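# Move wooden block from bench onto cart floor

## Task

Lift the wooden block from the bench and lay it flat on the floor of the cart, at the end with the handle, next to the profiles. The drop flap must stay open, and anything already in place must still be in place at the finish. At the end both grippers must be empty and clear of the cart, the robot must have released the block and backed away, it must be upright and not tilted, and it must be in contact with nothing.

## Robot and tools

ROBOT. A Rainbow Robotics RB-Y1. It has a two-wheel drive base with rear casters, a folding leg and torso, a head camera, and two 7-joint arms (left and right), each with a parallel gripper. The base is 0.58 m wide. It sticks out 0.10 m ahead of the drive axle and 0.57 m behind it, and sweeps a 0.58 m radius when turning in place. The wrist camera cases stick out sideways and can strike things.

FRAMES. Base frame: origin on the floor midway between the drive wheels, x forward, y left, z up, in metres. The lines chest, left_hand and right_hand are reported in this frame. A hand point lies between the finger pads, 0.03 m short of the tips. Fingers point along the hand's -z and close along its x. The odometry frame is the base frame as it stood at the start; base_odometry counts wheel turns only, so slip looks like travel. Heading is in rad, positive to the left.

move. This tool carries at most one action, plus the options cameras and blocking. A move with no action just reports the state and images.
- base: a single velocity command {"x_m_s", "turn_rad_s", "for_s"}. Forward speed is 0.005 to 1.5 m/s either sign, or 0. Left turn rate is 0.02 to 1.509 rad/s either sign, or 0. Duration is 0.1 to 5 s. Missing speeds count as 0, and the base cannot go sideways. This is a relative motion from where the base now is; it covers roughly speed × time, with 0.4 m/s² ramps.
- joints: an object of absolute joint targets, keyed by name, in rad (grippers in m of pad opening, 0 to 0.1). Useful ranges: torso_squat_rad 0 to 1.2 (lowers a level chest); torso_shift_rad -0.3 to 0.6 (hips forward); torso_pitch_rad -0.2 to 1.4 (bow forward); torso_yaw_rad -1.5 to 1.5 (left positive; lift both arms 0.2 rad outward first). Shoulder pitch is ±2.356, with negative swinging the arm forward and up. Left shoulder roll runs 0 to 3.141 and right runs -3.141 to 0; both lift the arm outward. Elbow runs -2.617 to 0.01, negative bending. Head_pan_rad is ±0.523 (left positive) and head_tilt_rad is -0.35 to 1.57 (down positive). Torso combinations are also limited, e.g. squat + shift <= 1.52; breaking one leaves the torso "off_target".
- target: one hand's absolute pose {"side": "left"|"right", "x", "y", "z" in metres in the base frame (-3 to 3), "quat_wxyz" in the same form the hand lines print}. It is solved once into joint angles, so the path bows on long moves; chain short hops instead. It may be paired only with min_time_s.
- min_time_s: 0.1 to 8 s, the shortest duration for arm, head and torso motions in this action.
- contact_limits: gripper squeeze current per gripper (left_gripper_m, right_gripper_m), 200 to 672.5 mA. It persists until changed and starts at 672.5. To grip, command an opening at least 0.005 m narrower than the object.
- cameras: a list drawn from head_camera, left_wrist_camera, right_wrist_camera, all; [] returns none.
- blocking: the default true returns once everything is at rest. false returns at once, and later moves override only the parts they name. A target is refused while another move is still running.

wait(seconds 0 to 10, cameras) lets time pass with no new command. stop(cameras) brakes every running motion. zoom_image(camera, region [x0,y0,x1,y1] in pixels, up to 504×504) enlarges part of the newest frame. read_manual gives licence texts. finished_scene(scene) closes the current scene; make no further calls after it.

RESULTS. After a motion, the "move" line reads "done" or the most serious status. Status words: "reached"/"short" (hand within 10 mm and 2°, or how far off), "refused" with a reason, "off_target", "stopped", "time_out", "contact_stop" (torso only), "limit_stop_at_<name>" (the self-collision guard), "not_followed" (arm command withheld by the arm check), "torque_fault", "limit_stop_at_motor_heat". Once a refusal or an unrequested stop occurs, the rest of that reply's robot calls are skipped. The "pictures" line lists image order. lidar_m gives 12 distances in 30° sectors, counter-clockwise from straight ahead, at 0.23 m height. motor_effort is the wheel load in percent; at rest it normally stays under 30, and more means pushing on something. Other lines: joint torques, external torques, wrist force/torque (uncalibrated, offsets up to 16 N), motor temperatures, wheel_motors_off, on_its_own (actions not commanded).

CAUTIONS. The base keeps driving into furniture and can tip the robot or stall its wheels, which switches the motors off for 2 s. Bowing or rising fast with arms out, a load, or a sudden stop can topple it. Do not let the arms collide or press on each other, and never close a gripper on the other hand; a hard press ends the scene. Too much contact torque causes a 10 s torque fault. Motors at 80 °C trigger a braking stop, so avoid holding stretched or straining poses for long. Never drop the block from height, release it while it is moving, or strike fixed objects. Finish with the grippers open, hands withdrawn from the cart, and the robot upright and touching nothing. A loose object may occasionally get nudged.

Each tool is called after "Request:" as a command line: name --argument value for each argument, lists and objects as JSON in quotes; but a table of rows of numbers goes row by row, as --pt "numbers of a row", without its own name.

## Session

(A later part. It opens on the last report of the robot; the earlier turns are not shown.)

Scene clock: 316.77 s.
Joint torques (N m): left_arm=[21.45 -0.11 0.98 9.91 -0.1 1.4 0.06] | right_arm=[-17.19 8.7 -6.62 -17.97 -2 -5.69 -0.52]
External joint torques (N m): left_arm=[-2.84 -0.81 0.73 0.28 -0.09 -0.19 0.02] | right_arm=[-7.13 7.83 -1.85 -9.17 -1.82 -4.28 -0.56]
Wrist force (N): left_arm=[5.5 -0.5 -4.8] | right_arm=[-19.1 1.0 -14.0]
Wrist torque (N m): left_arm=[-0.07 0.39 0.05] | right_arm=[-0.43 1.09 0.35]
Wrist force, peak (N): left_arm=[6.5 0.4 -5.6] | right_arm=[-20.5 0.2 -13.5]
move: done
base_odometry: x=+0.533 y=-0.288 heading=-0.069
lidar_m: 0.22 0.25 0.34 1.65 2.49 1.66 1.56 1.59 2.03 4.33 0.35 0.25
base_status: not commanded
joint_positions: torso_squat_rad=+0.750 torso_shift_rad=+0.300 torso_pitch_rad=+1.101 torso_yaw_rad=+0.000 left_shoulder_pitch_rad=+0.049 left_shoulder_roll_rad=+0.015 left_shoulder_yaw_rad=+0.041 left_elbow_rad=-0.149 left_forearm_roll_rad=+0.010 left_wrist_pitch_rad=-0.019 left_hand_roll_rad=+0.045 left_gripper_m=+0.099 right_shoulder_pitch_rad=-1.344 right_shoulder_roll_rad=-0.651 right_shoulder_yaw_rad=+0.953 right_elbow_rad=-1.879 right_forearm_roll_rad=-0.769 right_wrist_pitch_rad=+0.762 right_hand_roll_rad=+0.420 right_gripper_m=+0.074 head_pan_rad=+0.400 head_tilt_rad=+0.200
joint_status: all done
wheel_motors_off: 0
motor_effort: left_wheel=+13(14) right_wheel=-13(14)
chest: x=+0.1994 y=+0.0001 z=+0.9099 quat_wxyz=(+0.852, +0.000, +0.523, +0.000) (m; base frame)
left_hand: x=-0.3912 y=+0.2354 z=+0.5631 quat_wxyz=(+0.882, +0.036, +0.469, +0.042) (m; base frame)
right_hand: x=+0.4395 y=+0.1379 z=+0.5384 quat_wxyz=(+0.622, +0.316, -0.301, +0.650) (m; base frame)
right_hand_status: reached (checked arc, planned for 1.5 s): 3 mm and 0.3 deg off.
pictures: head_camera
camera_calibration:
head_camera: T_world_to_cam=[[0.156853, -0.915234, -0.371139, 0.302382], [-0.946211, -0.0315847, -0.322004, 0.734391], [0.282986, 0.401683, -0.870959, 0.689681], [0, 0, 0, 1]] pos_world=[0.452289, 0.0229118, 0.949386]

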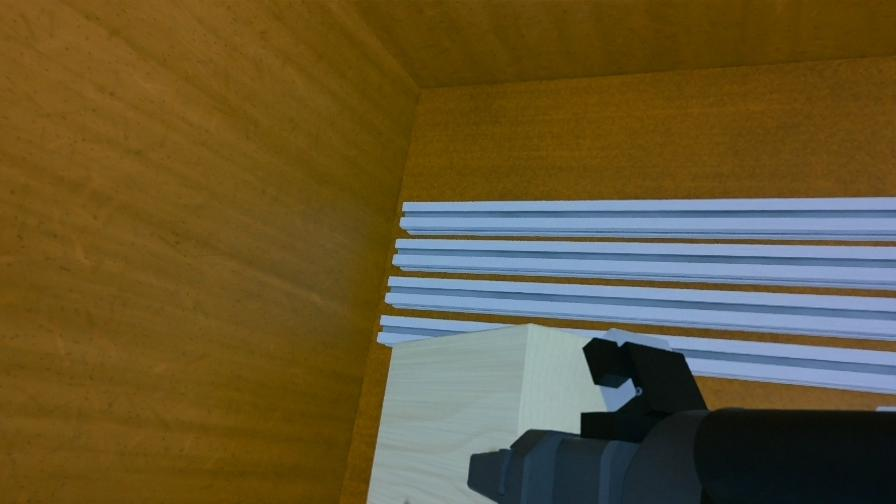

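Request:
move --target '{"side": "right", "x": 0.44, "y": 0.20, "z": 0.475, "quat_wxyz": [0.6383, 0.2767, -0.2644, 0.668]}' --min_time_s 1.5 --cameras '["head_camera"]'

Request:
move --target '{"side": "right", "x": 0.44, "y": 0.203, "z": 0.455, "quat_wxyz": [0.6383, 0.2767, -0.2644, 0.668]}' --min_time_s 0.8 --cameras '["head_camera"]'

Scene clock: 320.10 s.
Joint torques (N m): left_arm=[21.88 -0.18 0.71 9.76 -0.01 1.31 0.09] | right_arm=[-16.74 11.69 -3.77 -13.87 -0.61 -3.61 0.27]
External joint torques (N m): left_arm=[-2.4 -0.88 0.47 0.12 0 -0.28 0.04] | right_arm=[-5.07 6.46 0.07 -5.08 -0.45 -2.34 0.23]
Wrist force (N): left_arm=[5.0 0.3 -4.2] | right_arm=[-11.8 0.5 -6.6]
Wrist torque (N m): left_arm=[-0.21 0.34 0.02] | right_arm=[0.35 0.31 -0.45]
Wrist force, peak (N): left_arm=[6.8 0.4 -5.6] | right_arm=[-19.7 0.0 -15.6]
move: done
base_odometry: x=+0.533 y=-0.288 heading=-0.069
lidar_m: 0.24 0.24 0.34 1.65 2.51 1.68 1.55 1.60 2.02 4.33 0.35 0.24
base_status: not commanded
joint_positions: torso_squat_rad=+0.750 torso_shift_rad=+0.300 torso_pitch_rad=+1.101 torso_yaw_rad=+0.000 left_shoulder_pitch_rad=+0.049 left_shoulder_roll_rad=+0.015 left_shoulder_yaw_rad=+0.041 left_elbow_rad=-0.149 left_forearm_roll_rad=+0.010 left_wrist_pitch_rad=-0.019 left_hand_roll_rad=+0.045 left_gripper_m=+0.099 right_shoulder_pitch_rad=-1.445 right_shoulder_roll_rad=-0.363 right_shoulder_yaw_rad=+1.017 right_elbow_rad=-1.456 right_forearm_roll_rad=-0.672 right_wrist_pitch_rad=+0.748 right_hand_roll_rad=+0.445 right_gripper_m=+0.074 head_pan_rad=+0.400 head_tilt_rad=+0.200
joint_status: all done
wheel_motors_off: 0
motor_effort: left_wheel=+12(14) right_wheel=-12(15)
chest: x=+0.1993 y=+0.0001 z=+0.9100 quat_wxyz=(+0.852, +0.000, +0.523, +0.000) (m; base frame)
left_hand: x=-0.3912 y=+0.2354 z=+0.5630 quat_wxyz=(+0.882, +0.036, +0.469, +0.042) (m; base frame)
right_hand: x=+0.4401 y=+0.1987 z=+0.4738 quat_wxyz=(+0.639, +0.276, -0.263, +0.668) (m; base frame)
right_hand_status: reached (checked arc, planned for 1.5 s): 2 mm and 0.2 deg off.
pictures: head_camera
camera_calibration:
head_camera: T_world_to_cam=[[0.156915, -0.915264, -0.371038, 0.30231], [-0.946135, -0.0315802, -0.322228, 0.734506], [0.283206, 0.401614, -0.870919, 0.689661], [0, 0, 0, 1]] pos_world=[0.452189, 0.022912, 0.949486]

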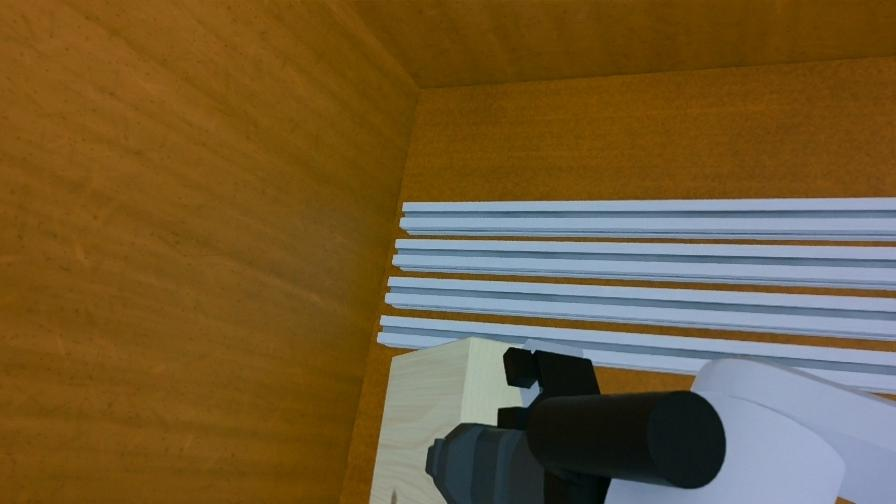

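Scene clock: 321.23 s.
Joint torques (N m): left_arm=[21.58 0.05 1.13 9.85 -0.1 1.38 -0.02] | right_arm=[-1.3 3.95 6.22 7.34 1.67 4.6 0.47]
External joint torques (N m): left_arm=[-2.67 -0.67 0.89 0.23 -0.09 -0.2 -0.07] | right_arm=[10.55 -1.65 9.93 16.01 1.84 5.85 0.43]
Wrist force (N): left_arm=[6.4 0.1 -5.1] | right_arm=[10.8 1.7 54.5]
Wrist torque (N m): left_arm=[-0.17 0.49 0.06] | right_arm=[-0.22 -2.87 -0.55]
Wrist force, peak (N): left_arm=[6.6 0.2 -5.0] | right_arm=[15.3 6.0 70.1]
move: done
base_odometry: x=+0.533 y=-0.288 heading=-0.070
lidar_m: 0.22 0.25 0.34 1.64 2.49 1.68 1.56 1.59 2.04 4.33 0.35 0.25
base_status: not commanded
joint_positions: torso_squat_rad=+0.750 torso_shift_rad=+0.299 torso_pitch_rad=+1.098 torso_yaw_rad=+0.000 left_shoulder_pitch_rad=+0.049 left_shoulder_roll_rad=+0.015 left_shoulder_yaw_rad=+0.041 left_elbow_rad=-0.149 left_forearm_roll_rad=+0.010 left_wrist_pitch_rad=-0.019 left_hand_roll_rad=+0.045 left_gripper_m=+0.099 right_shoulder_pitch_rad=-1.452 right_shoulder_roll_rad=-0.330 right_shoulder_yaw_rad=+1.026 right_elbow_rad=-1.354 right_forearm_roll_rad=-0.707 right_wrist_pitch_rad=+0.677 right_hand_roll_rad=+0.506 right_gripper_m=+0.075 head_pan_rad=+0.400 head_tilt_rad=+0.200
joint_status: all done
wheel_motors_off: 0
motor_effort: left_wheel=+3(12) right_wheel=-3(13)
chest: x=+0.1985 y=-0.0003 z=+0.9107 quat_wxyz=(+0.853, +0.000, +0.522, +0.000) (m; base frame)
left_hand: x=-0.3911 y=+0.2355 z=+0.5624 quat_wxyz=(+0.882, +0.036, +0.468, +0.042) (m; base frame)
right_hand: x=+0.4420 y=+0.2047 z=+0.4597 quat_wxyz=(+0.637, +0.277, -0.269, +0.667) (m; base frame)
right_hand_status: reached (checked arc, planned for 0.8 s): 5 mm and 0.6 deg off.
pictures: head_camera
camera_calibration:
head_camera: T_world_to_cam=[[0.157315, -0.915167, -0.371109, 0.302397], [-0.945382, -0.0309237, -0.324494, 0.735885], [0.28549, 0.401888, -0.870047, 0.689462], [0, 0, 0, 1]] pos_world=[0.451286, 0.0224134, 0.950877]

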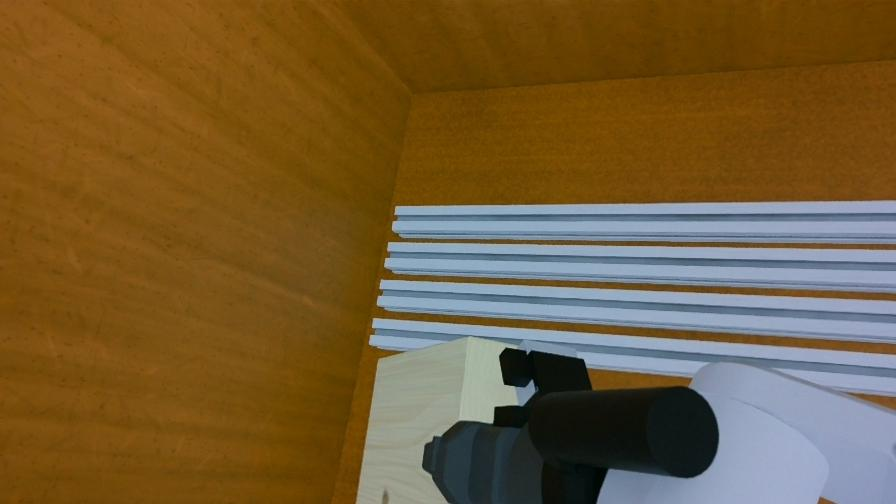

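Request:
move --target '{"side": "right", "x": 0.44, "y": 0.19, "z": 0.47, "quat_wxyz": [0.6187, 0.3223, -0.308, 0.6474]}' --min_time_s 1.0

Request:
move --target '{"side": "right", "x": 0.44, "y": 0.162, "z": 0.44, "quat_wxyz": [0.5983, 0.3615, -0.3455, 0.6261]}' --min_time_s 1.0 --cameras '["head_camera", "right_wrist_camera"]'

Scene clock: 324.30 s.
Joint torques (N m): left_arm=[21.6 -0.29 0.9 9.98 -0.06 1.46 0.04] | right_arm=[-14.76 10.12 -5.19 -18.8 -2.42 -4.99 -0.16]
External joint torques (N m): left_arm=[-2.67 -0.99 0.66 0.34 -0.05 -0.13 0] | right_arm=[-3.7 6.11 -1.3 -10.18 -2.19 -3.74 -0.2]
Wrist force (N): left_arm=[6.5 0.5 -5.4] | right_arm=[-18.9 1.7 -13.4]
Wrist torque (N m): left_arm=[-0.24 0.51 0.03] | right_arm=[-0.56 1.20 0.17]
Wrist force, peak (N): left_arm=[7.0 1.1 -5.6] | right_arm=[11.4 1.2 56.1]
move: done
base_odometry: x=+0.533 y=-0.288 heading=-0.069
lidar_m: 0.23 0.24 0.34 1.64 2.49 1.67 1.55 1.60 2.01 4.35 0.34 0.24
base_status: not commanded
joint_positions: torso_squat_rad=+0.750 torso_shift_rad=+0.300 torso_pitch_rad=+1.100 torso_yaw_rad=+0.000 left_shoulder_pitch_rad=+0.049 left_shoulder_roll_rad=+0.015 left_shoulder_yaw_rad=+0.041 left_elbow_rad=-0.149 left_forearm_roll_rad=+0.010 left_wrist_pitch_rad=-0.019 left_hand_roll_rad=+0.045 left_gripper_m=+0.099 right_shoulder_pitch_rad=-1.406 right_shoulder_roll_rad=-0.432 right_shoulder_yaw_rad=+1.034 right_elbow_rad=-1.420 right_forearm_roll_rad=-0.875 right_wrist_pitch_rad=+0.537 right_hand_roll_rad=+0.640 right_gripper_m=+0.074 head_pan_rad=+0.400 head_tilt_rad=+0.200
joint_status: all done
wheel_motors_off: 0
motor_effort: left_wheel=+10(10) right_wheel=-12(12)
chest: x=+0.1993 y=+0.0001 z=+0.9100 quat_wxyz=(+0.852, +0.000, +0.523, +0.000) (m; base frame)
left_hand: x=-0.3912 y=+0.2354 z=+0.5630 quat_wxyz=(+0.882, +0.036, +0.469, +0.042) (m; base frame)
right_hand: x=+0.4403 y=+0.1885 z=+0.4668 quat_wxyz=(+0.622, +0.318, -0.306, +0.647) (m; base frame)
right_hand_status: reached (checked arc, planned for 1.0 s): 4 mm and 0.6 deg off.
pictures: none

Scene clock: 325.73 s.
Joint torques (N m): left_arm=[21.56 -0.11 1.1 9.84 -0.14 1.43 0.01] | right_arm=[-17.22 6.87 -6.35 -13.66 -0.63 -2.11 0.25]
External joint torques (N m): left_arm=[-2.72 -0.81 0.86 0.2 -0.13 -0.16 -0.03] | right_arm=[-6.43 4.85 -2.06 -6.16 -0.37 -1.61 0.2]
Wrist force (N): left_arm=[6.5 0.6 -5.0] | right_arm=[-14.5 2.6 -5.7]
Wrist torque (N m): left_arm=[-0.23 0.53 0.05] | right_arm=[0.46 0.30 -0.55]
Wrist force, peak (N): left_arm=[6.7 0.5 -5.5] | right_arm=[-24.5 -16.8 -10.3]
move: done
base_odometry: x=+0.533 y=-0.288 heading=-0.069
lidar_m: 0.22 0.24 0.32 1.65 2.49 1.67 1.56 1.59 2.03 4.35 0.34 0.24
base_status: not commanded
joint_positions: torso_squat_rad=+0.750 torso_shift_rad=+0.300 torso_pitch_rad=+1.101 torso_yaw_rad=+0.000 left_shoulder_pitch_rad=+0.049 left_shoulder_roll_rad=+0.015 left_shoulder_yaw_rad=+0.041 left_elbow_rad=-0.149 left_forearm_roll_rad=+0.010 left_wrist_pitch_rad=-0.019 left_hand_roll_rad=+0.045 left_gripper_m=+0.099 right_shoulder_pitch_rad=-1.442 right_shoulder_roll_rad=-0.521 right_shoulder_yaw_rad=+1.189 right_elbow_rad=-1.272 right_forearm_roll_rad=-1.624 right_wrist_pitch_rad=+0.263 right_hand_roll_rad=+1.296 right_gripper_m=+0.074 head_pan_rad=+0.400 head_tilt_rad=+0.200
joint_status: all done
wheel_motors_off: 0
motor_effort: left_wheel=+12(12) right_wheel=-12(14)
chest: x=+0.1993 y=+0.0001 z=+0.9100 quat_wxyz=(+0.852, +0.000, +0.523, +0.000) (m; base frame)
left_hand: x=-0.3912 y=+0.2354 z=+0.5630 quat_wxyz=(+0.882, +0.036, +0.469, +0.042) (m; base frame)
right_hand: x=+0.4395 y=+0.1609 z=+0.4390 quat_wxyz=(+0.602, +0.356, -0.343, +0.627) (m; base frame)
right_hand_status: reached (checked arc, planned for 1.0 s): 2 mm and 0.9 deg off.
pictures: head_camera, right_wrist_camera
camera_calibration:
head_camera: T_world_to_cam=[[0.156865, -0.915266, -0.371054, 0.302385], [-0.946144, -0.0315326, -0.322208, 0.734522], [0.283206, 0.401613, -0.87092, 0.689749], [0, 0, 0, 1]] pos_world=[0.452189, 0.0229121, 0.949586]
right_wrist_camera: T_world_to_cam=[[0.0489015, -0.487235, -0.871901, 0.438377], [-0.842946, -0.488392, 0.225645, 0.377086], [-0.535772, 0.723931, -0.434596, 0.381952], [0, 0, 0, 1]] pos_world=[0.501065, 0.121252, 0.463129]

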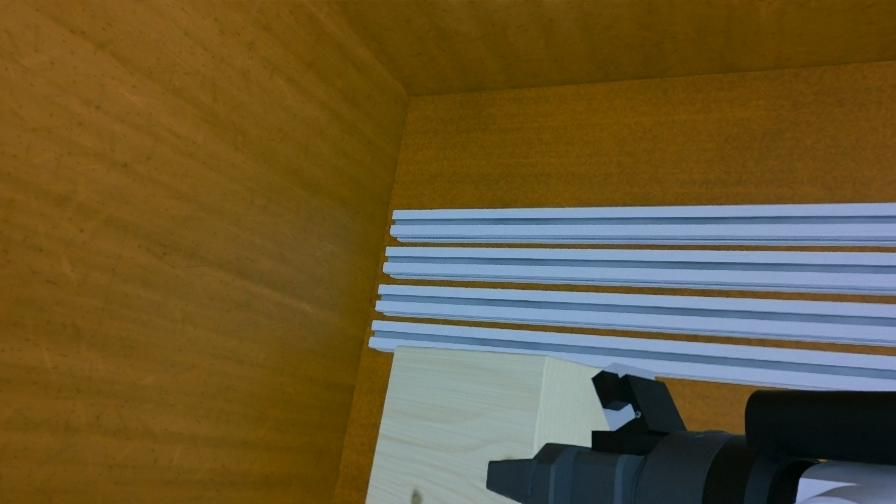

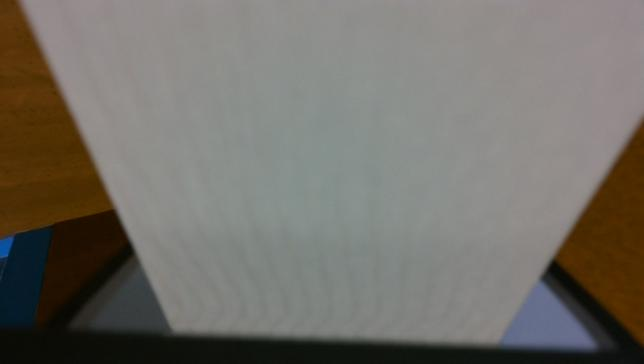

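Request:
move --joints '{"right_gripper_m": 0.083}' --cameras '["head_camera"]'

Request:
move --joints '{"right_gripper_m": 0.1}' --cameras '["head_camera", "right_wrist_camera"]'

Scene clock: 327.40 s.
Joint torques (N m): left_arm=[21.46 -0.03 0.83 9.91 -0.18 1.49 0.05] | right_arm=[-15.65 6.09 -6.21 -12.22 -0.77 -1.14 0.13]
External joint torques (N m): left_arm=[-2.82 -0.73 0.59 0.28 -0.17 -0.1 0] | right_arm=[-4.85 4.06 -1.91 -4.72 -0.51 -0.65 0.08]
Wrist force (N): left_arm=[6.0 0.4 -4.8] | right_arm=[-11.5 1.6 -5.5]
Wrist torque (N m): left_arm=[-0.25 0.49 0.03] | right_arm=[-0.15 -0.17 -0.21]
Wrist force, peak (N): left_arm=[7.0 0.4 -4.9] | right_arm=[-15.2 3.2 -6.5]
move: done
base_odometry: x=+0.533 y=-0.288 heading=-0.069
lidar_m: 0.22 0.24 0.32 1.65 2.52 1.68 1.56 1.59 2.02 4.34 0.34 0.24
base_status: not commanded
joint_positions: torso_squat_rad=+0.750 torso_shift_rad=+0.300 torso_pitch_rad=+1.101 torso_yaw_rad=+0.000 left_shoulder_pitch_rad=+0.049 left_shoulder_roll_rad=+0.015 left_shoulder_yaw_rad=+0.041 left_elbow_rad=-0.149 left_forearm_roll_rad=+0.010 left_wrist_pitch_rad=-0.019 left_hand_roll_rad=+0.045 left_gripper_m=+0.099 right_shoulder_pitch_rad=-1.442 right_shoulder_roll_rad=-0.521 right_shoulder_yaw_rad=+1.189 right_elbow_rad=-1.273 right_forearm_roll_rad=-1.624 right_wrist_pitch_rad=+0.263 right_hand_roll_rad=+1.296 right_gripper_m=+0.083 head_pan_rad=+0.400 head_tilt_rad=+0.200
joint_status: all done
wheel_motors_off: 0
motor_effort: left_wheel=+11(13) right_wheel=-12(14)
chest: x=+0.1993 y=+0.0001 z=+0.9100 quat_wxyz=(+0.852, +0.000, +0.523, +0.000) (m; base frame)
left_hand: x=-0.3912 y=+0.2354 z=+0.5630 quat_wxyz=(+0.882, +0.036, +0.469, +0.042) (m; base frame)
right_hand: x=+0.4396 y=+0.1612 z=+0.4393 quat_wxyz=(+0.602, +0.356, -0.343, +0.627) (m; base frame)
pictures: head_camera
camera_calibration:
head_camera: T_world_to_cam=[[0.156952, -0.915263, -0.371026, 0.302319], [-0.946129, -0.0316151, -0.322243, 0.734551], [0.283207, 0.401615, -0.870919, 0.689747], [0, 0, 0, 1]] pos_world=[0.452189, 0.0229119, 0.949586]

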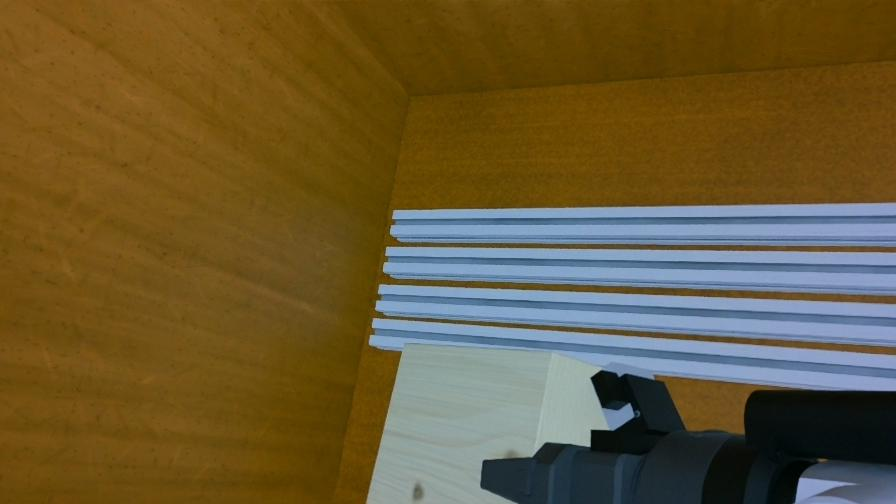

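Scene clock: 328.03 s.
Joint torques (N m): left_arm=[21.37 -0.33 0.87 10 -0.17 1.44 0.05] | right_arm=[-15.4 6.22 -6.45 -11.48 -0.88 -1.15 0.23]
External joint torques (N m): left_arm=[-2.91 -1.03 0.62 0.37 -0.16 -0.15 0.01] | right_arm=[-4.6 4.19 -2.15 -3.98 -0.62 -0.65 0.18]
Wrist force (N): left_arm=[5.3 0.9 -4.6] | right_arm=[-10.8 2.4 -4.6]
Wrist torque (N m): left_arm=[-0.28 0.36 0.04] | right_arm=[-0.14 -0.34 -0.24]
Wrist force, peak (N): left_arm=[6.6 0.5 -5.1] | right_arm=[-11.4 2.4 -5.6]
move: done
base_odometry: x=+0.533 y=-0.288 heading=-0.069
lidar_m: 0.22 0.23 0.33 1.65 2.50 1.68 1.55 1.59 2.02 4.34 0.34 0.23
base_status: not commanded
joint_positions: torso_squat_rad=+0.750 torso_shift_rad=+0.300 torso_pitch_rad=+1.101 torso_yaw_rad=+0.000 left_shoulder_pitch_rad=+0.049 left_shoulder_roll_rad=+0.015 left_shoulder_yaw_rad=+0.041 left_elbow_rad=-0.149 left_forearm_roll_rad=+0.010 left_wrist_pitch_rad=-0.019 left_hand_roll_rad=+0.045 left_gripper_m=+0.099 right_shoulder_pitch_rad=-1.442 right_shoulder_roll_rad=-0.521 right_shoulder_yaw_rad=+1.189 right_elbow_rad=-1.273 right_forearm_roll_rad=-1.624 right_wrist_pitch_rad=+0.263 right_hand_roll_rad=+1.296 right_gripper_m=+0.099 head_pan_rad=+0.400 head_tilt_rad=+0.200
joint_status: all done
wheel_motors_off: 0
motor_effort: left_wheel=+11(13) right_wheel=-12(14)
chest: x=+0.1993 y=+0.0001 z=+0.9100 quat_wxyz=(+0.852, +0.000, +0.523, +0.000) (m; base frame)
left_hand: x=-0.3912 y=+0.2354 z=+0.5630 quat_wxyz=(+0.882, +0.036, +0.469, +0.042) (m; base frame)
right_hand: x=+0.4396 y=+0.1612 z=+0.4394 quat_wxyz=(+0.602, +0.356, -0.343, +0.627) (m; base frame)
pictures: head_camera, right_wrist_camera
camera_calibration:
head_camera: T_world_to_cam=[[0.156952, -0.915263, -0.371026, 0.302319], [-0.946129, -0.0316151, -0.322243, 0.734551], [0.283207, 0.401615, -0.870919, 0.689747], [0, 0, 0, 1]] pos_world=[0.452189, 0.0229119, 0.949586]
right_wrist_camera: T_world_to_cam=[[0.0493512, -0.486381, -0.872352, 0.438752], [-0.842923, -0.4888, 0.224845, 0.377639], [-0.535766, 0.724229, -0.434104, 0.381694], [0, 0, 0, 1]] pos_world=[0.501166, 0.121557, 0.463531]

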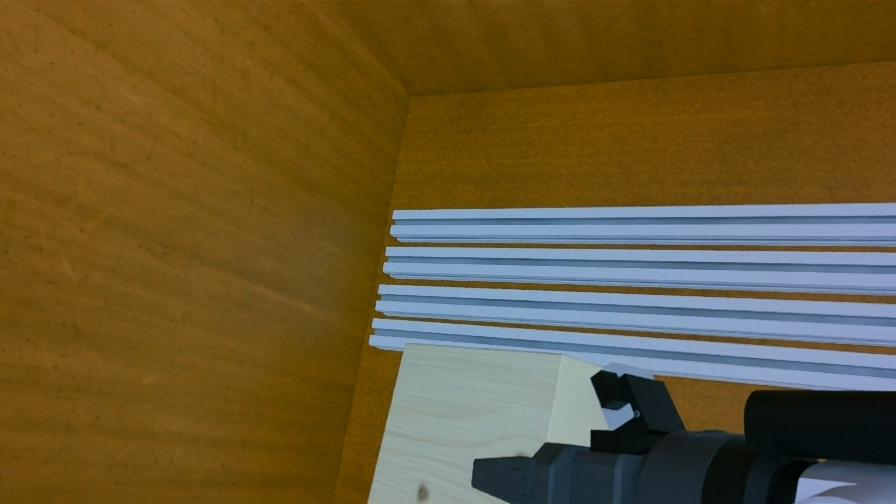

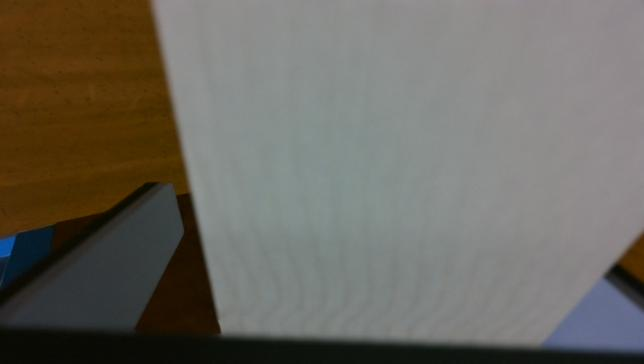

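Request:
move --target '{"side": "right", "x": 0.44, "y": 0.118, "z": 0.37, "quat_wxyz": [0.5983, 0.3615, -0.3455, 0.6261]}' --min_time_s 1.5 --cameras '["head_camera", "right_wrist_camera"]'

Scene clock: 332.50 s.
Joint torques (N m): left_arm=[21.33 -0.1 0.98 9.98 -0.13 1.5 -0.03] | right_arm=[-10 8.85 -3.25 -10.14 -2 2.95 0.05]
External joint torques (N m): left_arm=[-2.94 -0.8 0.73 0.34 -0.13 -0.09 -0.08] | right_arm=[-0.96 6.46 -1.39 -3.79 -1.29 2.14 0.01]
Wrist force (N): left_arm=[5.8 0.2 -5.0] | right_arm=[-14.2 -2.9 -3.3]
Wrist torque (N m): left_arm=[-0.17 0.43 0.03] | right_arm=[-0.31 -0.02 -0.02]
Wrist force, peak (N): left_arm=[6.7 -0.5 -5.5] | right_arm=[-14.9 -2.9 -3.3]
move: done
base_odometry: x=+0.533 y=-0.288 heading=-0.069
lidar_m: 0.22 0.23 0.33 1.65 2.50 1.67 1.55 1.59 2.03 4.36 0.34 0.24
base_status: not commanded
joint_positions: torso_squat_rad=+0.750 torso_shift_rad=+0.300 torso_pitch_rad=+1.100 torso_yaw_rad=+0.000 left_shoulder_pitch_rad=+0.049 left_shoulder_roll_rad=+0.015 left_shoulder_yaw_rad=+0.041 left_elbow_rad=-0.149 left_forearm_roll_rad=+0.010 left_wrist_pitch_rad=-0.019 left_hand_roll_rad=+0.045 left_gripper_m=+0.099 right_shoulder_pitch_rad=-1.300 right_shoulder_roll_rad=-0.347 right_shoulder_yaw_rad=+0.837 right_elbow_rad=-0.817 right_forearm_roll_rad=-2.028 right_wrist_pitch_rad=+0.567 right_hand_roll_rad=+2.116 right_gripper_m=+0.099 head_pan_rad=+0.400 head_tilt_rad=+0.200
joint_status: all done
wheel_motors_off: 0
motor_effort: left_wheel=+11(12) right_wheel=-12(13)
chest: x=+0.1993 y=+0.0001 z=+0.9100 quat_wxyz=(+0.852, +0.000, +0.523, +0.000) (m; base frame)
left_hand: x=-0.3912 y=+0.2354 z=+0.5630 quat_wxyz=(+0.882, +0.036, +0.469, +0.042) (m; base frame)
right_hand: x=+0.4401 y=+0.1169 z=+0.3694 quat_wxyz=(+0.599, +0.360, -0.345, +0.627) (m; base frame)
right_hand_status: reached (checked arc, planned for 1.5 s): 1 mm and 0.3 deg off.
pictures: head_camera, right_wrist_camera
camera_calibration:
head_camera: T_world_to_cam=[[0.15692, -0.915235, -0.371108, 0.302426], [-0.94611, -0.0315253, -0.322308, 0.734507], [0.283288, 0.401685, -0.87086, 0.689681], [0, 0, 0, 1]] pos_world=[0.452089, 0.022912, 0.949585]
right_wrist_camera: T_world_to_cam=[[0.0503707, -0.478767, -0.876496, 0.356324], [-0.84039, -0.494511, 0.22182, 0.372769], [-0.539637, 0.725425, -0.427259, 0.382715], [0, 0, 0, 1]] pos_world=[0.50185, 0.0773031, 0.393147]

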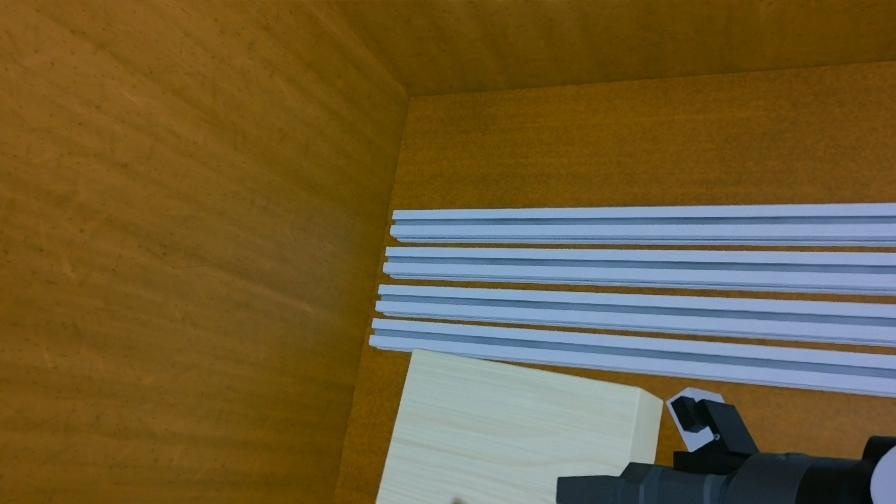

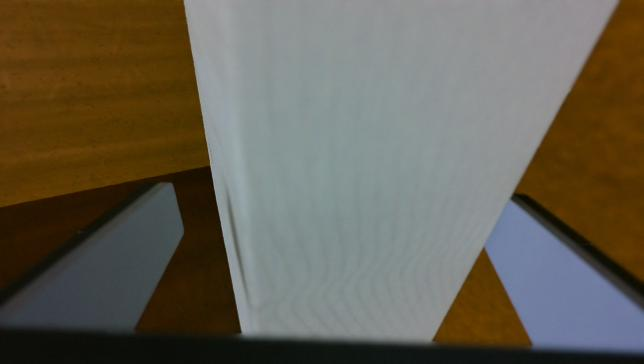

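Request:
move --target '{"side": "right", "x": 0.44, "y": 0.085, "z": 0.362, "quat_wxyz": [0.5983, 0.3615, -0.3455, 0.6261]}' --min_time_s 1.0 --cameras '["head_camera", "right_wrist_camera"]'

Request:
move --target '{"side": "right", "x": 0.44, "y": 0.02, "z": 0.375, "quat_wxyz": [0.5983, 0.3615, -0.3455, 0.6261]}' --min_time_s 1.5 --cameras '["head_camera", "right_wrist_camera"]'

Scene clock: 335.57 s.
Joint torques (N m): left_arm=[21.2 -0.03 0.86 9.87 -0.11 1.45 0.04] | right_arm=[-6.72 0.48 -4.19 -6.96 -1.27 1.25 0.14]
External joint torques (N m): left_arm=[-3.08 -0.73 0.62 0.24 -0.1 -0.14 0] | right_arm=[1.67 -0.54 -2.29 -0.99 -0.51 0.33 0.1]
Wrist force (N): left_arm=[6.6 -0.1 -4.7] | right_arm=[-4.7 1.2 -1.7]
Wrist torque (N m): left_arm=[-0.14 0.50 0.05] | right_arm=[-0.19 -0.12 -0.13]
Wrist force, peak (N): left_arm=[7.0 0.9 -5.2] | right_arm=[-15.3 -2.8 -3.3]
move: done
base_odometry: x=+0.533 y=-0.288 heading=-0.069
lidar_m: 0.22 0.24 0.33 1.64 2.51 1.67 1.55 1.60 2.02 4.35 0.34 0.24
base_status: not commanded
joint_positions: torso_squat_rad=+0.750 torso_shift_rad=+0.300 torso_pitch_rad=+1.100 torso_yaw_rad=+0.000 left_shoulder_pitch_rad=+0.049 left_shoulder_roll_rad=+0.015 left_shoulder_yaw_rad=+0.041 left_elbow_rad=-0.149 left_forearm_roll_rad=+0.010 left_wrist_pitch_rad=-0.019 left_hand_roll_rad=+0.045 left_gripper_m=+0.099 right_shoulder_pitch_rad=-1.264 right_shoulder_roll_rad=-0.398 right_shoulder_yaw_rad=+0.798 right_elbow_rad=-0.818 right_forearm_roll_rad=-2.069 right_wrist_pitch_rad=+0.628 right_hand_roll_rad=+2.189 right_gripper_m=+0.099 head_pan_rad=+0.400 head_tilt_rad=+0.200
joint_status: all done
wheel_motors_off: 0
motor_effort: left_wheel=+11(13) right_wheel=-13(14)
chest: x=+0.1992 y=+0.0001 z=+0.9101 quat_wxyz=(+0.852, +0.000, +0.523, +0.000) (m; base frame)
left_hand: x=-0.3912 y=+0.2354 z=+0.5629 quat_wxyz=(+0.882, +0.036, +0.469, +0.042) (m; base frame)
right_hand: x=+0.4400 y=+0.0852 z=+0.3621 quat_wxyz=(+0.598, +0.362, -0.345, +0.626) (m; base frame)
right_hand_status: reached (checked arc, planned for 1.0 s): 0 mm and 0.0 deg off.
pictures: head_camera, right_wrist_camera
camera_calibration:
head_camera: T_world_to_cam=[[0.156977, -0.915224, -0.371111, 0.302441], [-0.946066, -0.0315224, -0.322437, 0.734642], [0.283404, 0.401711, -0.87081, 0.689667], [0, 0, 0, 1]] pos_world=[0.452089, 0.022912, 0.949685]
right_wrist_camera: T_world_to_cam=[[0.0511384, -0.474887, -0.87856, 0.334826], [-0.83947, -0.496982, 0.21977, 0.359205], [-0.540994, 0.726286, -0.424068, 0.401903], [0, 0, 0, 1]] pos_world=[0.501846, 0.0456262, 0.385656]

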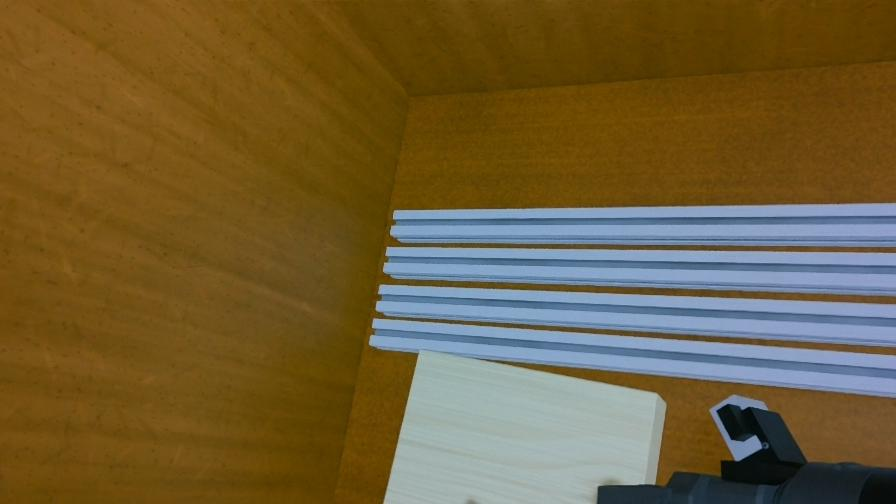

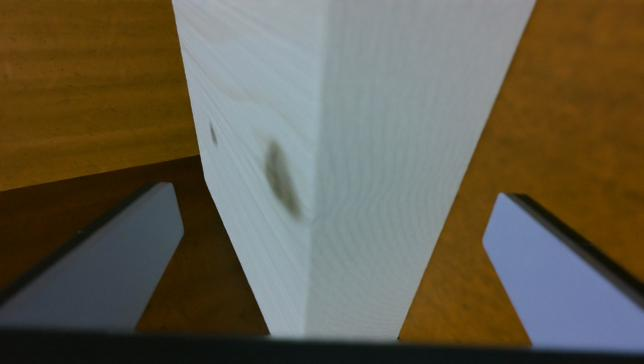

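Scene clock: 337.40 s.
Joint torques (N m): left_arm=[21.6 -0.19 0.99 9.98 -0.08 1.47 -0.01] | right_arm=[-5.16 -3.53 -4.83 -6.9 -1.15 1.12 -0.29]
External joint torques (N m): left_arm=[-2.68 -0.89 0.75 0.35 -0.07 -0.12 -0.05] | right_arm=[1.63 -0.89 -2.13 -0.98 -0.34 0.27 -0.33]
Wrist force (N): left_arm=[6.5 0.7 -4.8] | right_arm=[-4.7 1.1 -1.3]
Wrist torque (N m): left_arm=[-0.25 0.50 0.09] | right_arm=[-0.17 -0.11 0.05]
Wrist force, peak (N): left_arm=[6.5 0.1 -5.3] | right_arm=[-5.7 1.4 -1.1]
move: done
base_odometry: x=+0.533 y=-0.288 heading=-0.069
lidar_m: 0.22 0.24 0.33 1.64 2.51 1.68 1.55 1.59 2.01 4.33 0.34 0.24
base_status: not commanded
joint_positions: torso_squat_rad=+0.750 torso_shift_rad=+0.300 torso_pitch_rad=+1.100 torso_yaw_rad=+0.000 left_shoulder_pitch_rad=+0.049 left_shoulder_roll_rad=+0.015 left_shoulder_yaw_rad=+0.041 left_elbow_rad=-0.149 left_forearm_roll_rad=+0.010 left_wrist_pitch_rad=-0.019 left_hand_roll_rad=+0.045 left_gripper_m=+0.099 right_shoulder_pitch_rad=-1.155 right_shoulder_roll_rad=-0.602 right_shoulder_yaw_rad=+0.782 right_elbow_rad=-1.049 right_forearm_roll_rad=-2.086 right_wrist_pitch_rad=+0.658 right_hand_roll_rad=+2.142 right_gripper_m=+0.099 head_pan_rad=+0.400 head_tilt_rad=+0.200
joint_status: all done
wheel_motors_off: 0
motor_effort: left_wheel=+12(13) right_wheel=-12(14)
chest: x=+0.1992 y=+0.0001 z=+0.9101 quat_wxyz=(+0.852, +0.000, +0.523, +0.000) (m; base frame)
left_hand: x=-0.3912 y=+0.2354 z=+0.5629 quat_wxyz=(+0.882, +0.036, +0.469, +0.042) (m; base frame)
right_hand: x=+0.4399 y=+0.0202 z=+0.3750 quat_wxyz=(+0.598, +0.362, -0.346, +0.626) (m; base frame)
right_hand_status: reached (checked arc, planned for 1.5 s): 0 mm and 0.1 deg off.
pictures: head_camera, right_wrist_camera
camera_calibration:
head_camera: T_world_to_cam=[[0.156977, -0.915224, -0.371111, 0.302441], [-0.946066, -0.0315224, -0.322437, 0.734642], [0.283404, 0.401711, -0.87081, 0.689667], [0, 0, 0, 1]] pos_world=[0.452089, 0.022912, 0.949685]
right_wrist_camera: T_world_to_cam=[[0.0509883, -0.474089, -0.878999, 0.315566], [-0.839393, -0.497234, 0.219493, 0.32405], [-0.541127, 0.726635, -0.4233, 0.454292], [0, 0, 0, 1]] pos_world=[0.501745, -0.0193693, 0.398558]

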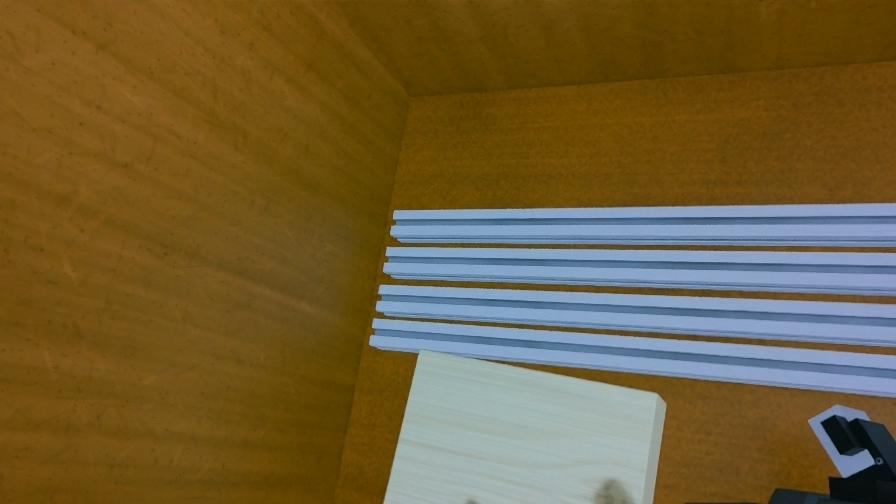

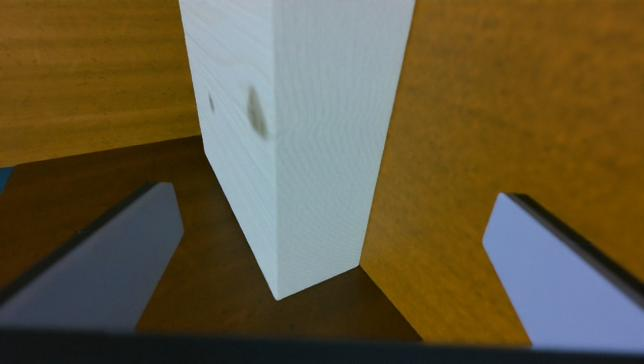

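Request:
move --target '{"side": "right", "x": 0.44, "y": -0.08, "z": 0.55, "quat_wxyz": [0.5983, 0.3615, -0.3455, 0.6261]}' --min_time_s 1.5

Request:
move --target '{"side": "right", "x": 0.44, "y": -0.115, "z": 0.76, "quat_wxyz": [0.561, 0.4305, -0.4305, 0.561]}' --min_time_s 1.5 --cameras '["head_camera"]'

Request:
move --base '{"x_m_s": -0.25, "for_s": 2.0}' --joints '{"head_pan_rad": 0.2, "head_tilt_rad": 0.0}' --cameras '["head_camera"]'

Scene clock: 343.70 s.
Joint torques (N m): left_arm=[21.55 0 0.97 9.94 -0.17 1.4 0.01] | right_arm=[-3.07 -9.86 -7.3 -7.36 -0.59 0.13 0.05]
External joint torques (N m): left_arm=[-2.73 -0.7 0.72 0.31 -0.16 -0.19 -0.04] | right_arm=[1.33 0.09 -1.68 -1.05 0.1 0.01 0.01]
Wrist force (N): left_arm=[6.0 0.2 -5.1] | right_arm=[-4.8 1.2 -1.4]
Wrist torque (N m): left_arm=[-0.18 0.46 0.03] | right_arm=[-0.18 -0.14 0.02]
Wrist force, peak (N): left_arm=[6.7 0.7 -5.8] | right_arm=[-5.6 1.4 -1.9]
move: done
base_odometry: x=+0.533 y=-0.288 heading=-0.069
lidar_m: 0.22 0.24 0.33 1.65 2.50 1.67 1.56 1.58 2.02 4.35 0.34 0.24
base_status: not commanded
joint_positions: torso_squat_rad=+0.750 torso_shift_rad=+0.300 torso_pitch_rad=+1.100 torso_yaw_rad=+0.000 left_shoulder_pitch_rad=+0.049 left_shoulder_roll_rad=+0.015 left_shoulder_yaw_rad=+0.041 left_elbow_rad=-0.149 left_forearm_roll_rad=+0.010 left_wrist_pitch_rad=-0.019 left_hand_roll_rad=+0.045 left_gripper_m=+0.099 right_shoulder_pitch_rad=-0.865 right_shoulder_roll_rad=-1.307 right_shoulder_yaw_rad=+0.633 right_elbow_rad=-2.003 right_forearm_roll_rad=-2.064 right_wrist_pitch_rad=+0.503 right_hand_roll_rad=+1.673 right_gripper_m=+0.099 head_pan_rad=+0.400 head_tilt_rad=+0.200
joint_status: all done
wheel_motors_off: 0
motor_effort: left_wheel=+12(13) right_wheel=-12(15)
chest: x=+0.1992 y=+0.0001 z=+0.9101 quat_wxyz=(+0.852, +0.000, +0.523, +0.000) (m; base frame)
left_hand: x=-0.3912 y=+0.2354 z=+0.5629 quat_wxyz=(+0.882, +0.036, +0.469, +0.042) (m; base frame)
right_hand: x=+0.4399 y=-0.0794 z=+0.5502 quat_wxyz=(+0.597, +0.364, -0.347, +0.626) (m; base frame)
right_hand_status: reached (checked arc, planned for 1.5 s): 1 mm and 0.4 deg off.
pictures: none

Scene clock: 345.53 s.
Joint torques (N m): left_arm=[21.49 -0.1 0.83 9.93 -0.06 1.39 0.04] | right_arm=[-0.51 -3.8 -7.3 -4.43 -0.99 0.61 0.23]
External joint torques (N m): left_arm=[-2.79 -0.81 0.58 0.3 -0.05 -0.2 0] | right_arm=[1 0.22 -0.89 -0.25 0.05 0.11 0.18]
Wrist force (N): left_arm=[6.3 0.4 -5.0] | right_arm=[-5.3 1.1 0.0]
Wrist torque (N m): left_arm=[-0.23 0.50 0.02] | right_arm=[-0.20 -0.19 -0.17]
Wrist force, peak (N): left_arm=[6.9 0.5 -5.4] | right_arm=[-6.0 1.1 -1.4]
move: done
base_odometry: x=+0.533 y=-0.288 heading=-0.069
lidar_m: 0.23 0.24 0.33 1.65 2.49 1.67 1.54 1.59 2.03 4.34 0.34 0.24
base_status: not commanded
joint_positions: torso_squat_rad=+0.750 torso_shift_rad=+0.300 torso_pitch_rad=+1.100 torso_yaw_rad=+0.000 left_shoulder_pitch_rad=+0.049 left_shoulder_roll_rad=+0.015 left_shoulder_yaw_rad=+0.041 left_elbow_rad=-0.149 left_forearm_roll_rad=+0.010 left_wrist_pitch_rad=-0.019 left_hand_roll_rad=+0.045 left_gripper_m=+0.099 right_shoulder_pitch_rad=+0.099 right_shoulder_roll_rad=-1.481 right_shoulder_yaw_rad=-0.578 right_elbow_rad=-2.436 right_forearm_roll_rad=-2.705 right_wrist_pitch_rad=+0.679 right_hand_roll_rad=+1.860 right_gripper_m=+0.099 head_pan_rad=+0.400 head_tilt_rad=+0.200
joint_status: all done
wheel_motors_off: 0
motor_effort: left_wheel=+13(13) right_wheel=-14(14)
chest: x=+0.1992 y=+0.0001 z=+0.9101 quat_wxyz=(+0.852, +0.000, +0.523, +0.000) (m; base frame)
left_hand: x=-0.3912 y=+0.2354 z=+0.5629 quat_wxyz=(+0.882, +0.036, +0.469, +0.042) (m; base frame)
right_hand: x=+0.4401 y=-0.1150 z=+0.7601 quat_wxyz=(+0.560, +0.431, -0.431, +0.561) (m; base frame)
right_hand_status: reached (checked arc, planned for 1.5 s): 0 mm and 0.2 deg off.
pictures: head_camera
camera_calibration:
head_camera: T_world_to_cam=[[0.157007, -0.915229, -0.371086, 0.302418], [-0.946033, -0.0315179, -0.322535, 0.734624], [0.283497, 0.4017, -0.870785, 0.68963], [0, 0, 0, 1]] pos_world=[0.451989, 0.022912, 0.949684]

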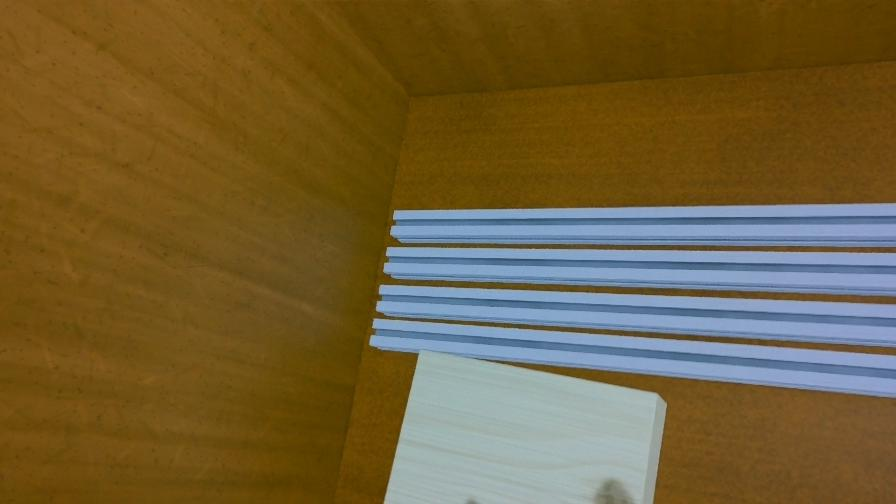

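Scene clock: 348.67 s.
Joint torques (N m): left_arm=[21.39 -0.02 0.91 9.97 -0.12 1.42 -0.01] | right_arm=[-0.41 -3.53 -7.28 -4.52 -1.12 0.56 0.07]
External joint torques (N m): left_arm=[-2.88 -0.73 0.67 0.34 -0.11 -0.17 -0.06] | right_arm=[1.1 0.49 -0.87 -0.35 -0.07 0.06 0.02]
Wrist force (N): left_arm=[5.7 0.6 -5.5] | right_arm=[-6.1 1.9 0.2]
Wrist torque (N m): left_arm=[-0.24 0.45 0.06] | right_arm=[-0.27 -0.27 -0.16]
Wrist force, peak (N): left_arm=[6.9 0.4 -5.5] | right_arm=[-6.4 1.6 0.3]
move: done
base_odometry: x=+0.034 y=-0.254 heading=-0.068
lidar_m: 0.72 0.77 1.21 4.22 1.71 1.14 1.06 1.09 1.39 2.98 1.07 0.77
base_status: done (sent for 2 of 2 s)
joint_positions: torso_squat_rad=+0.750 torso_shift_rad=+0.300 torso_pitch_rad=+1.100 torso_yaw_rad=+0.000 left_shoulder_pitch_rad=+0.049 left_shoulder_roll_rad=+0.015 left_shoulder_yaw_rad=+0.041 left_elbow_rad=-0.149 left_forearm_roll_rad=+0.010 left_wrist_pitch_rad=-0.019 left_hand_roll_rad=+0.045 left_gripper_m=+0.099 right_shoulder_pitch_rad=+0.099 right_shoulder_roll_rad=-1.481 right_shoulder_yaw_rad=-0.578 right_elbow_rad=-2.436 right_forearm_roll_rad=-2.705 right_wrist_pitch_rad=+0.679 right_hand_roll_rad=+1.860 right_gripper_m=+0.099 head_pan_rad=+0.200 head_tilt_rad=+0.000
joint_status: all done
wheel_motors_off: 0
motor_effort: left_wheel=+17(30) right_wheel=-17(37)
chest: x=+0.1991 y=+0.0001 z=+0.9102 quat_wxyz=(+0.853, +0.000, +0.523, +0.000) (m; base frame)
left_hand: x=-0.3912 y=+0.2354 z=+0.5629 quat_wxyz=(+0.882, +0.036, +0.468, +0.042) (m; base frame)
right_hand: x=+0.4400 y=-0.1150 z=+0.7602 quat_wxyz=(+0.560, +0.431, -0.431, +0.561) (m; base frame)
pictures: head_camera
camera_calibration:
head_camera: T_world_to_cam=[[0.0764299, -0.975747, -0.205126, 0.17081], [-0.866555, 0.0367575, -0.497726, 0.875733], [0.493195, 0.215794, -0.842729, 0.580965], [0, 0, 0, 1]] pos_world=[0.459287, 0.00910822, 0.960509]

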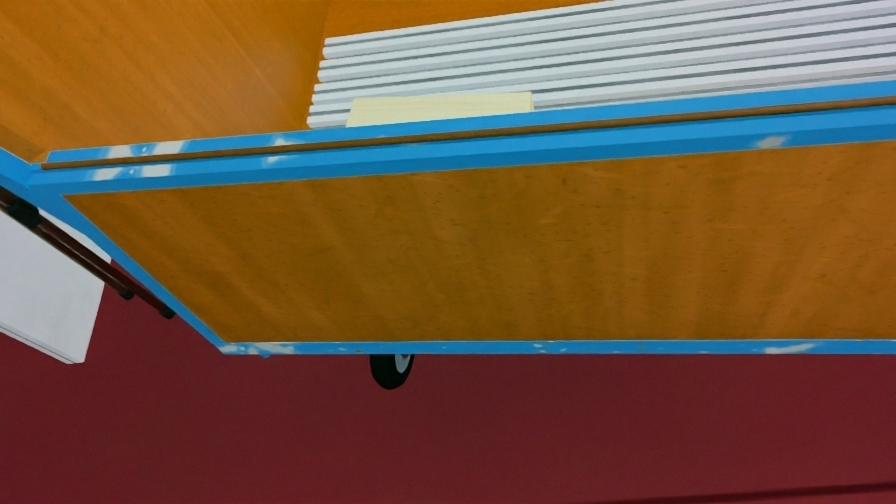

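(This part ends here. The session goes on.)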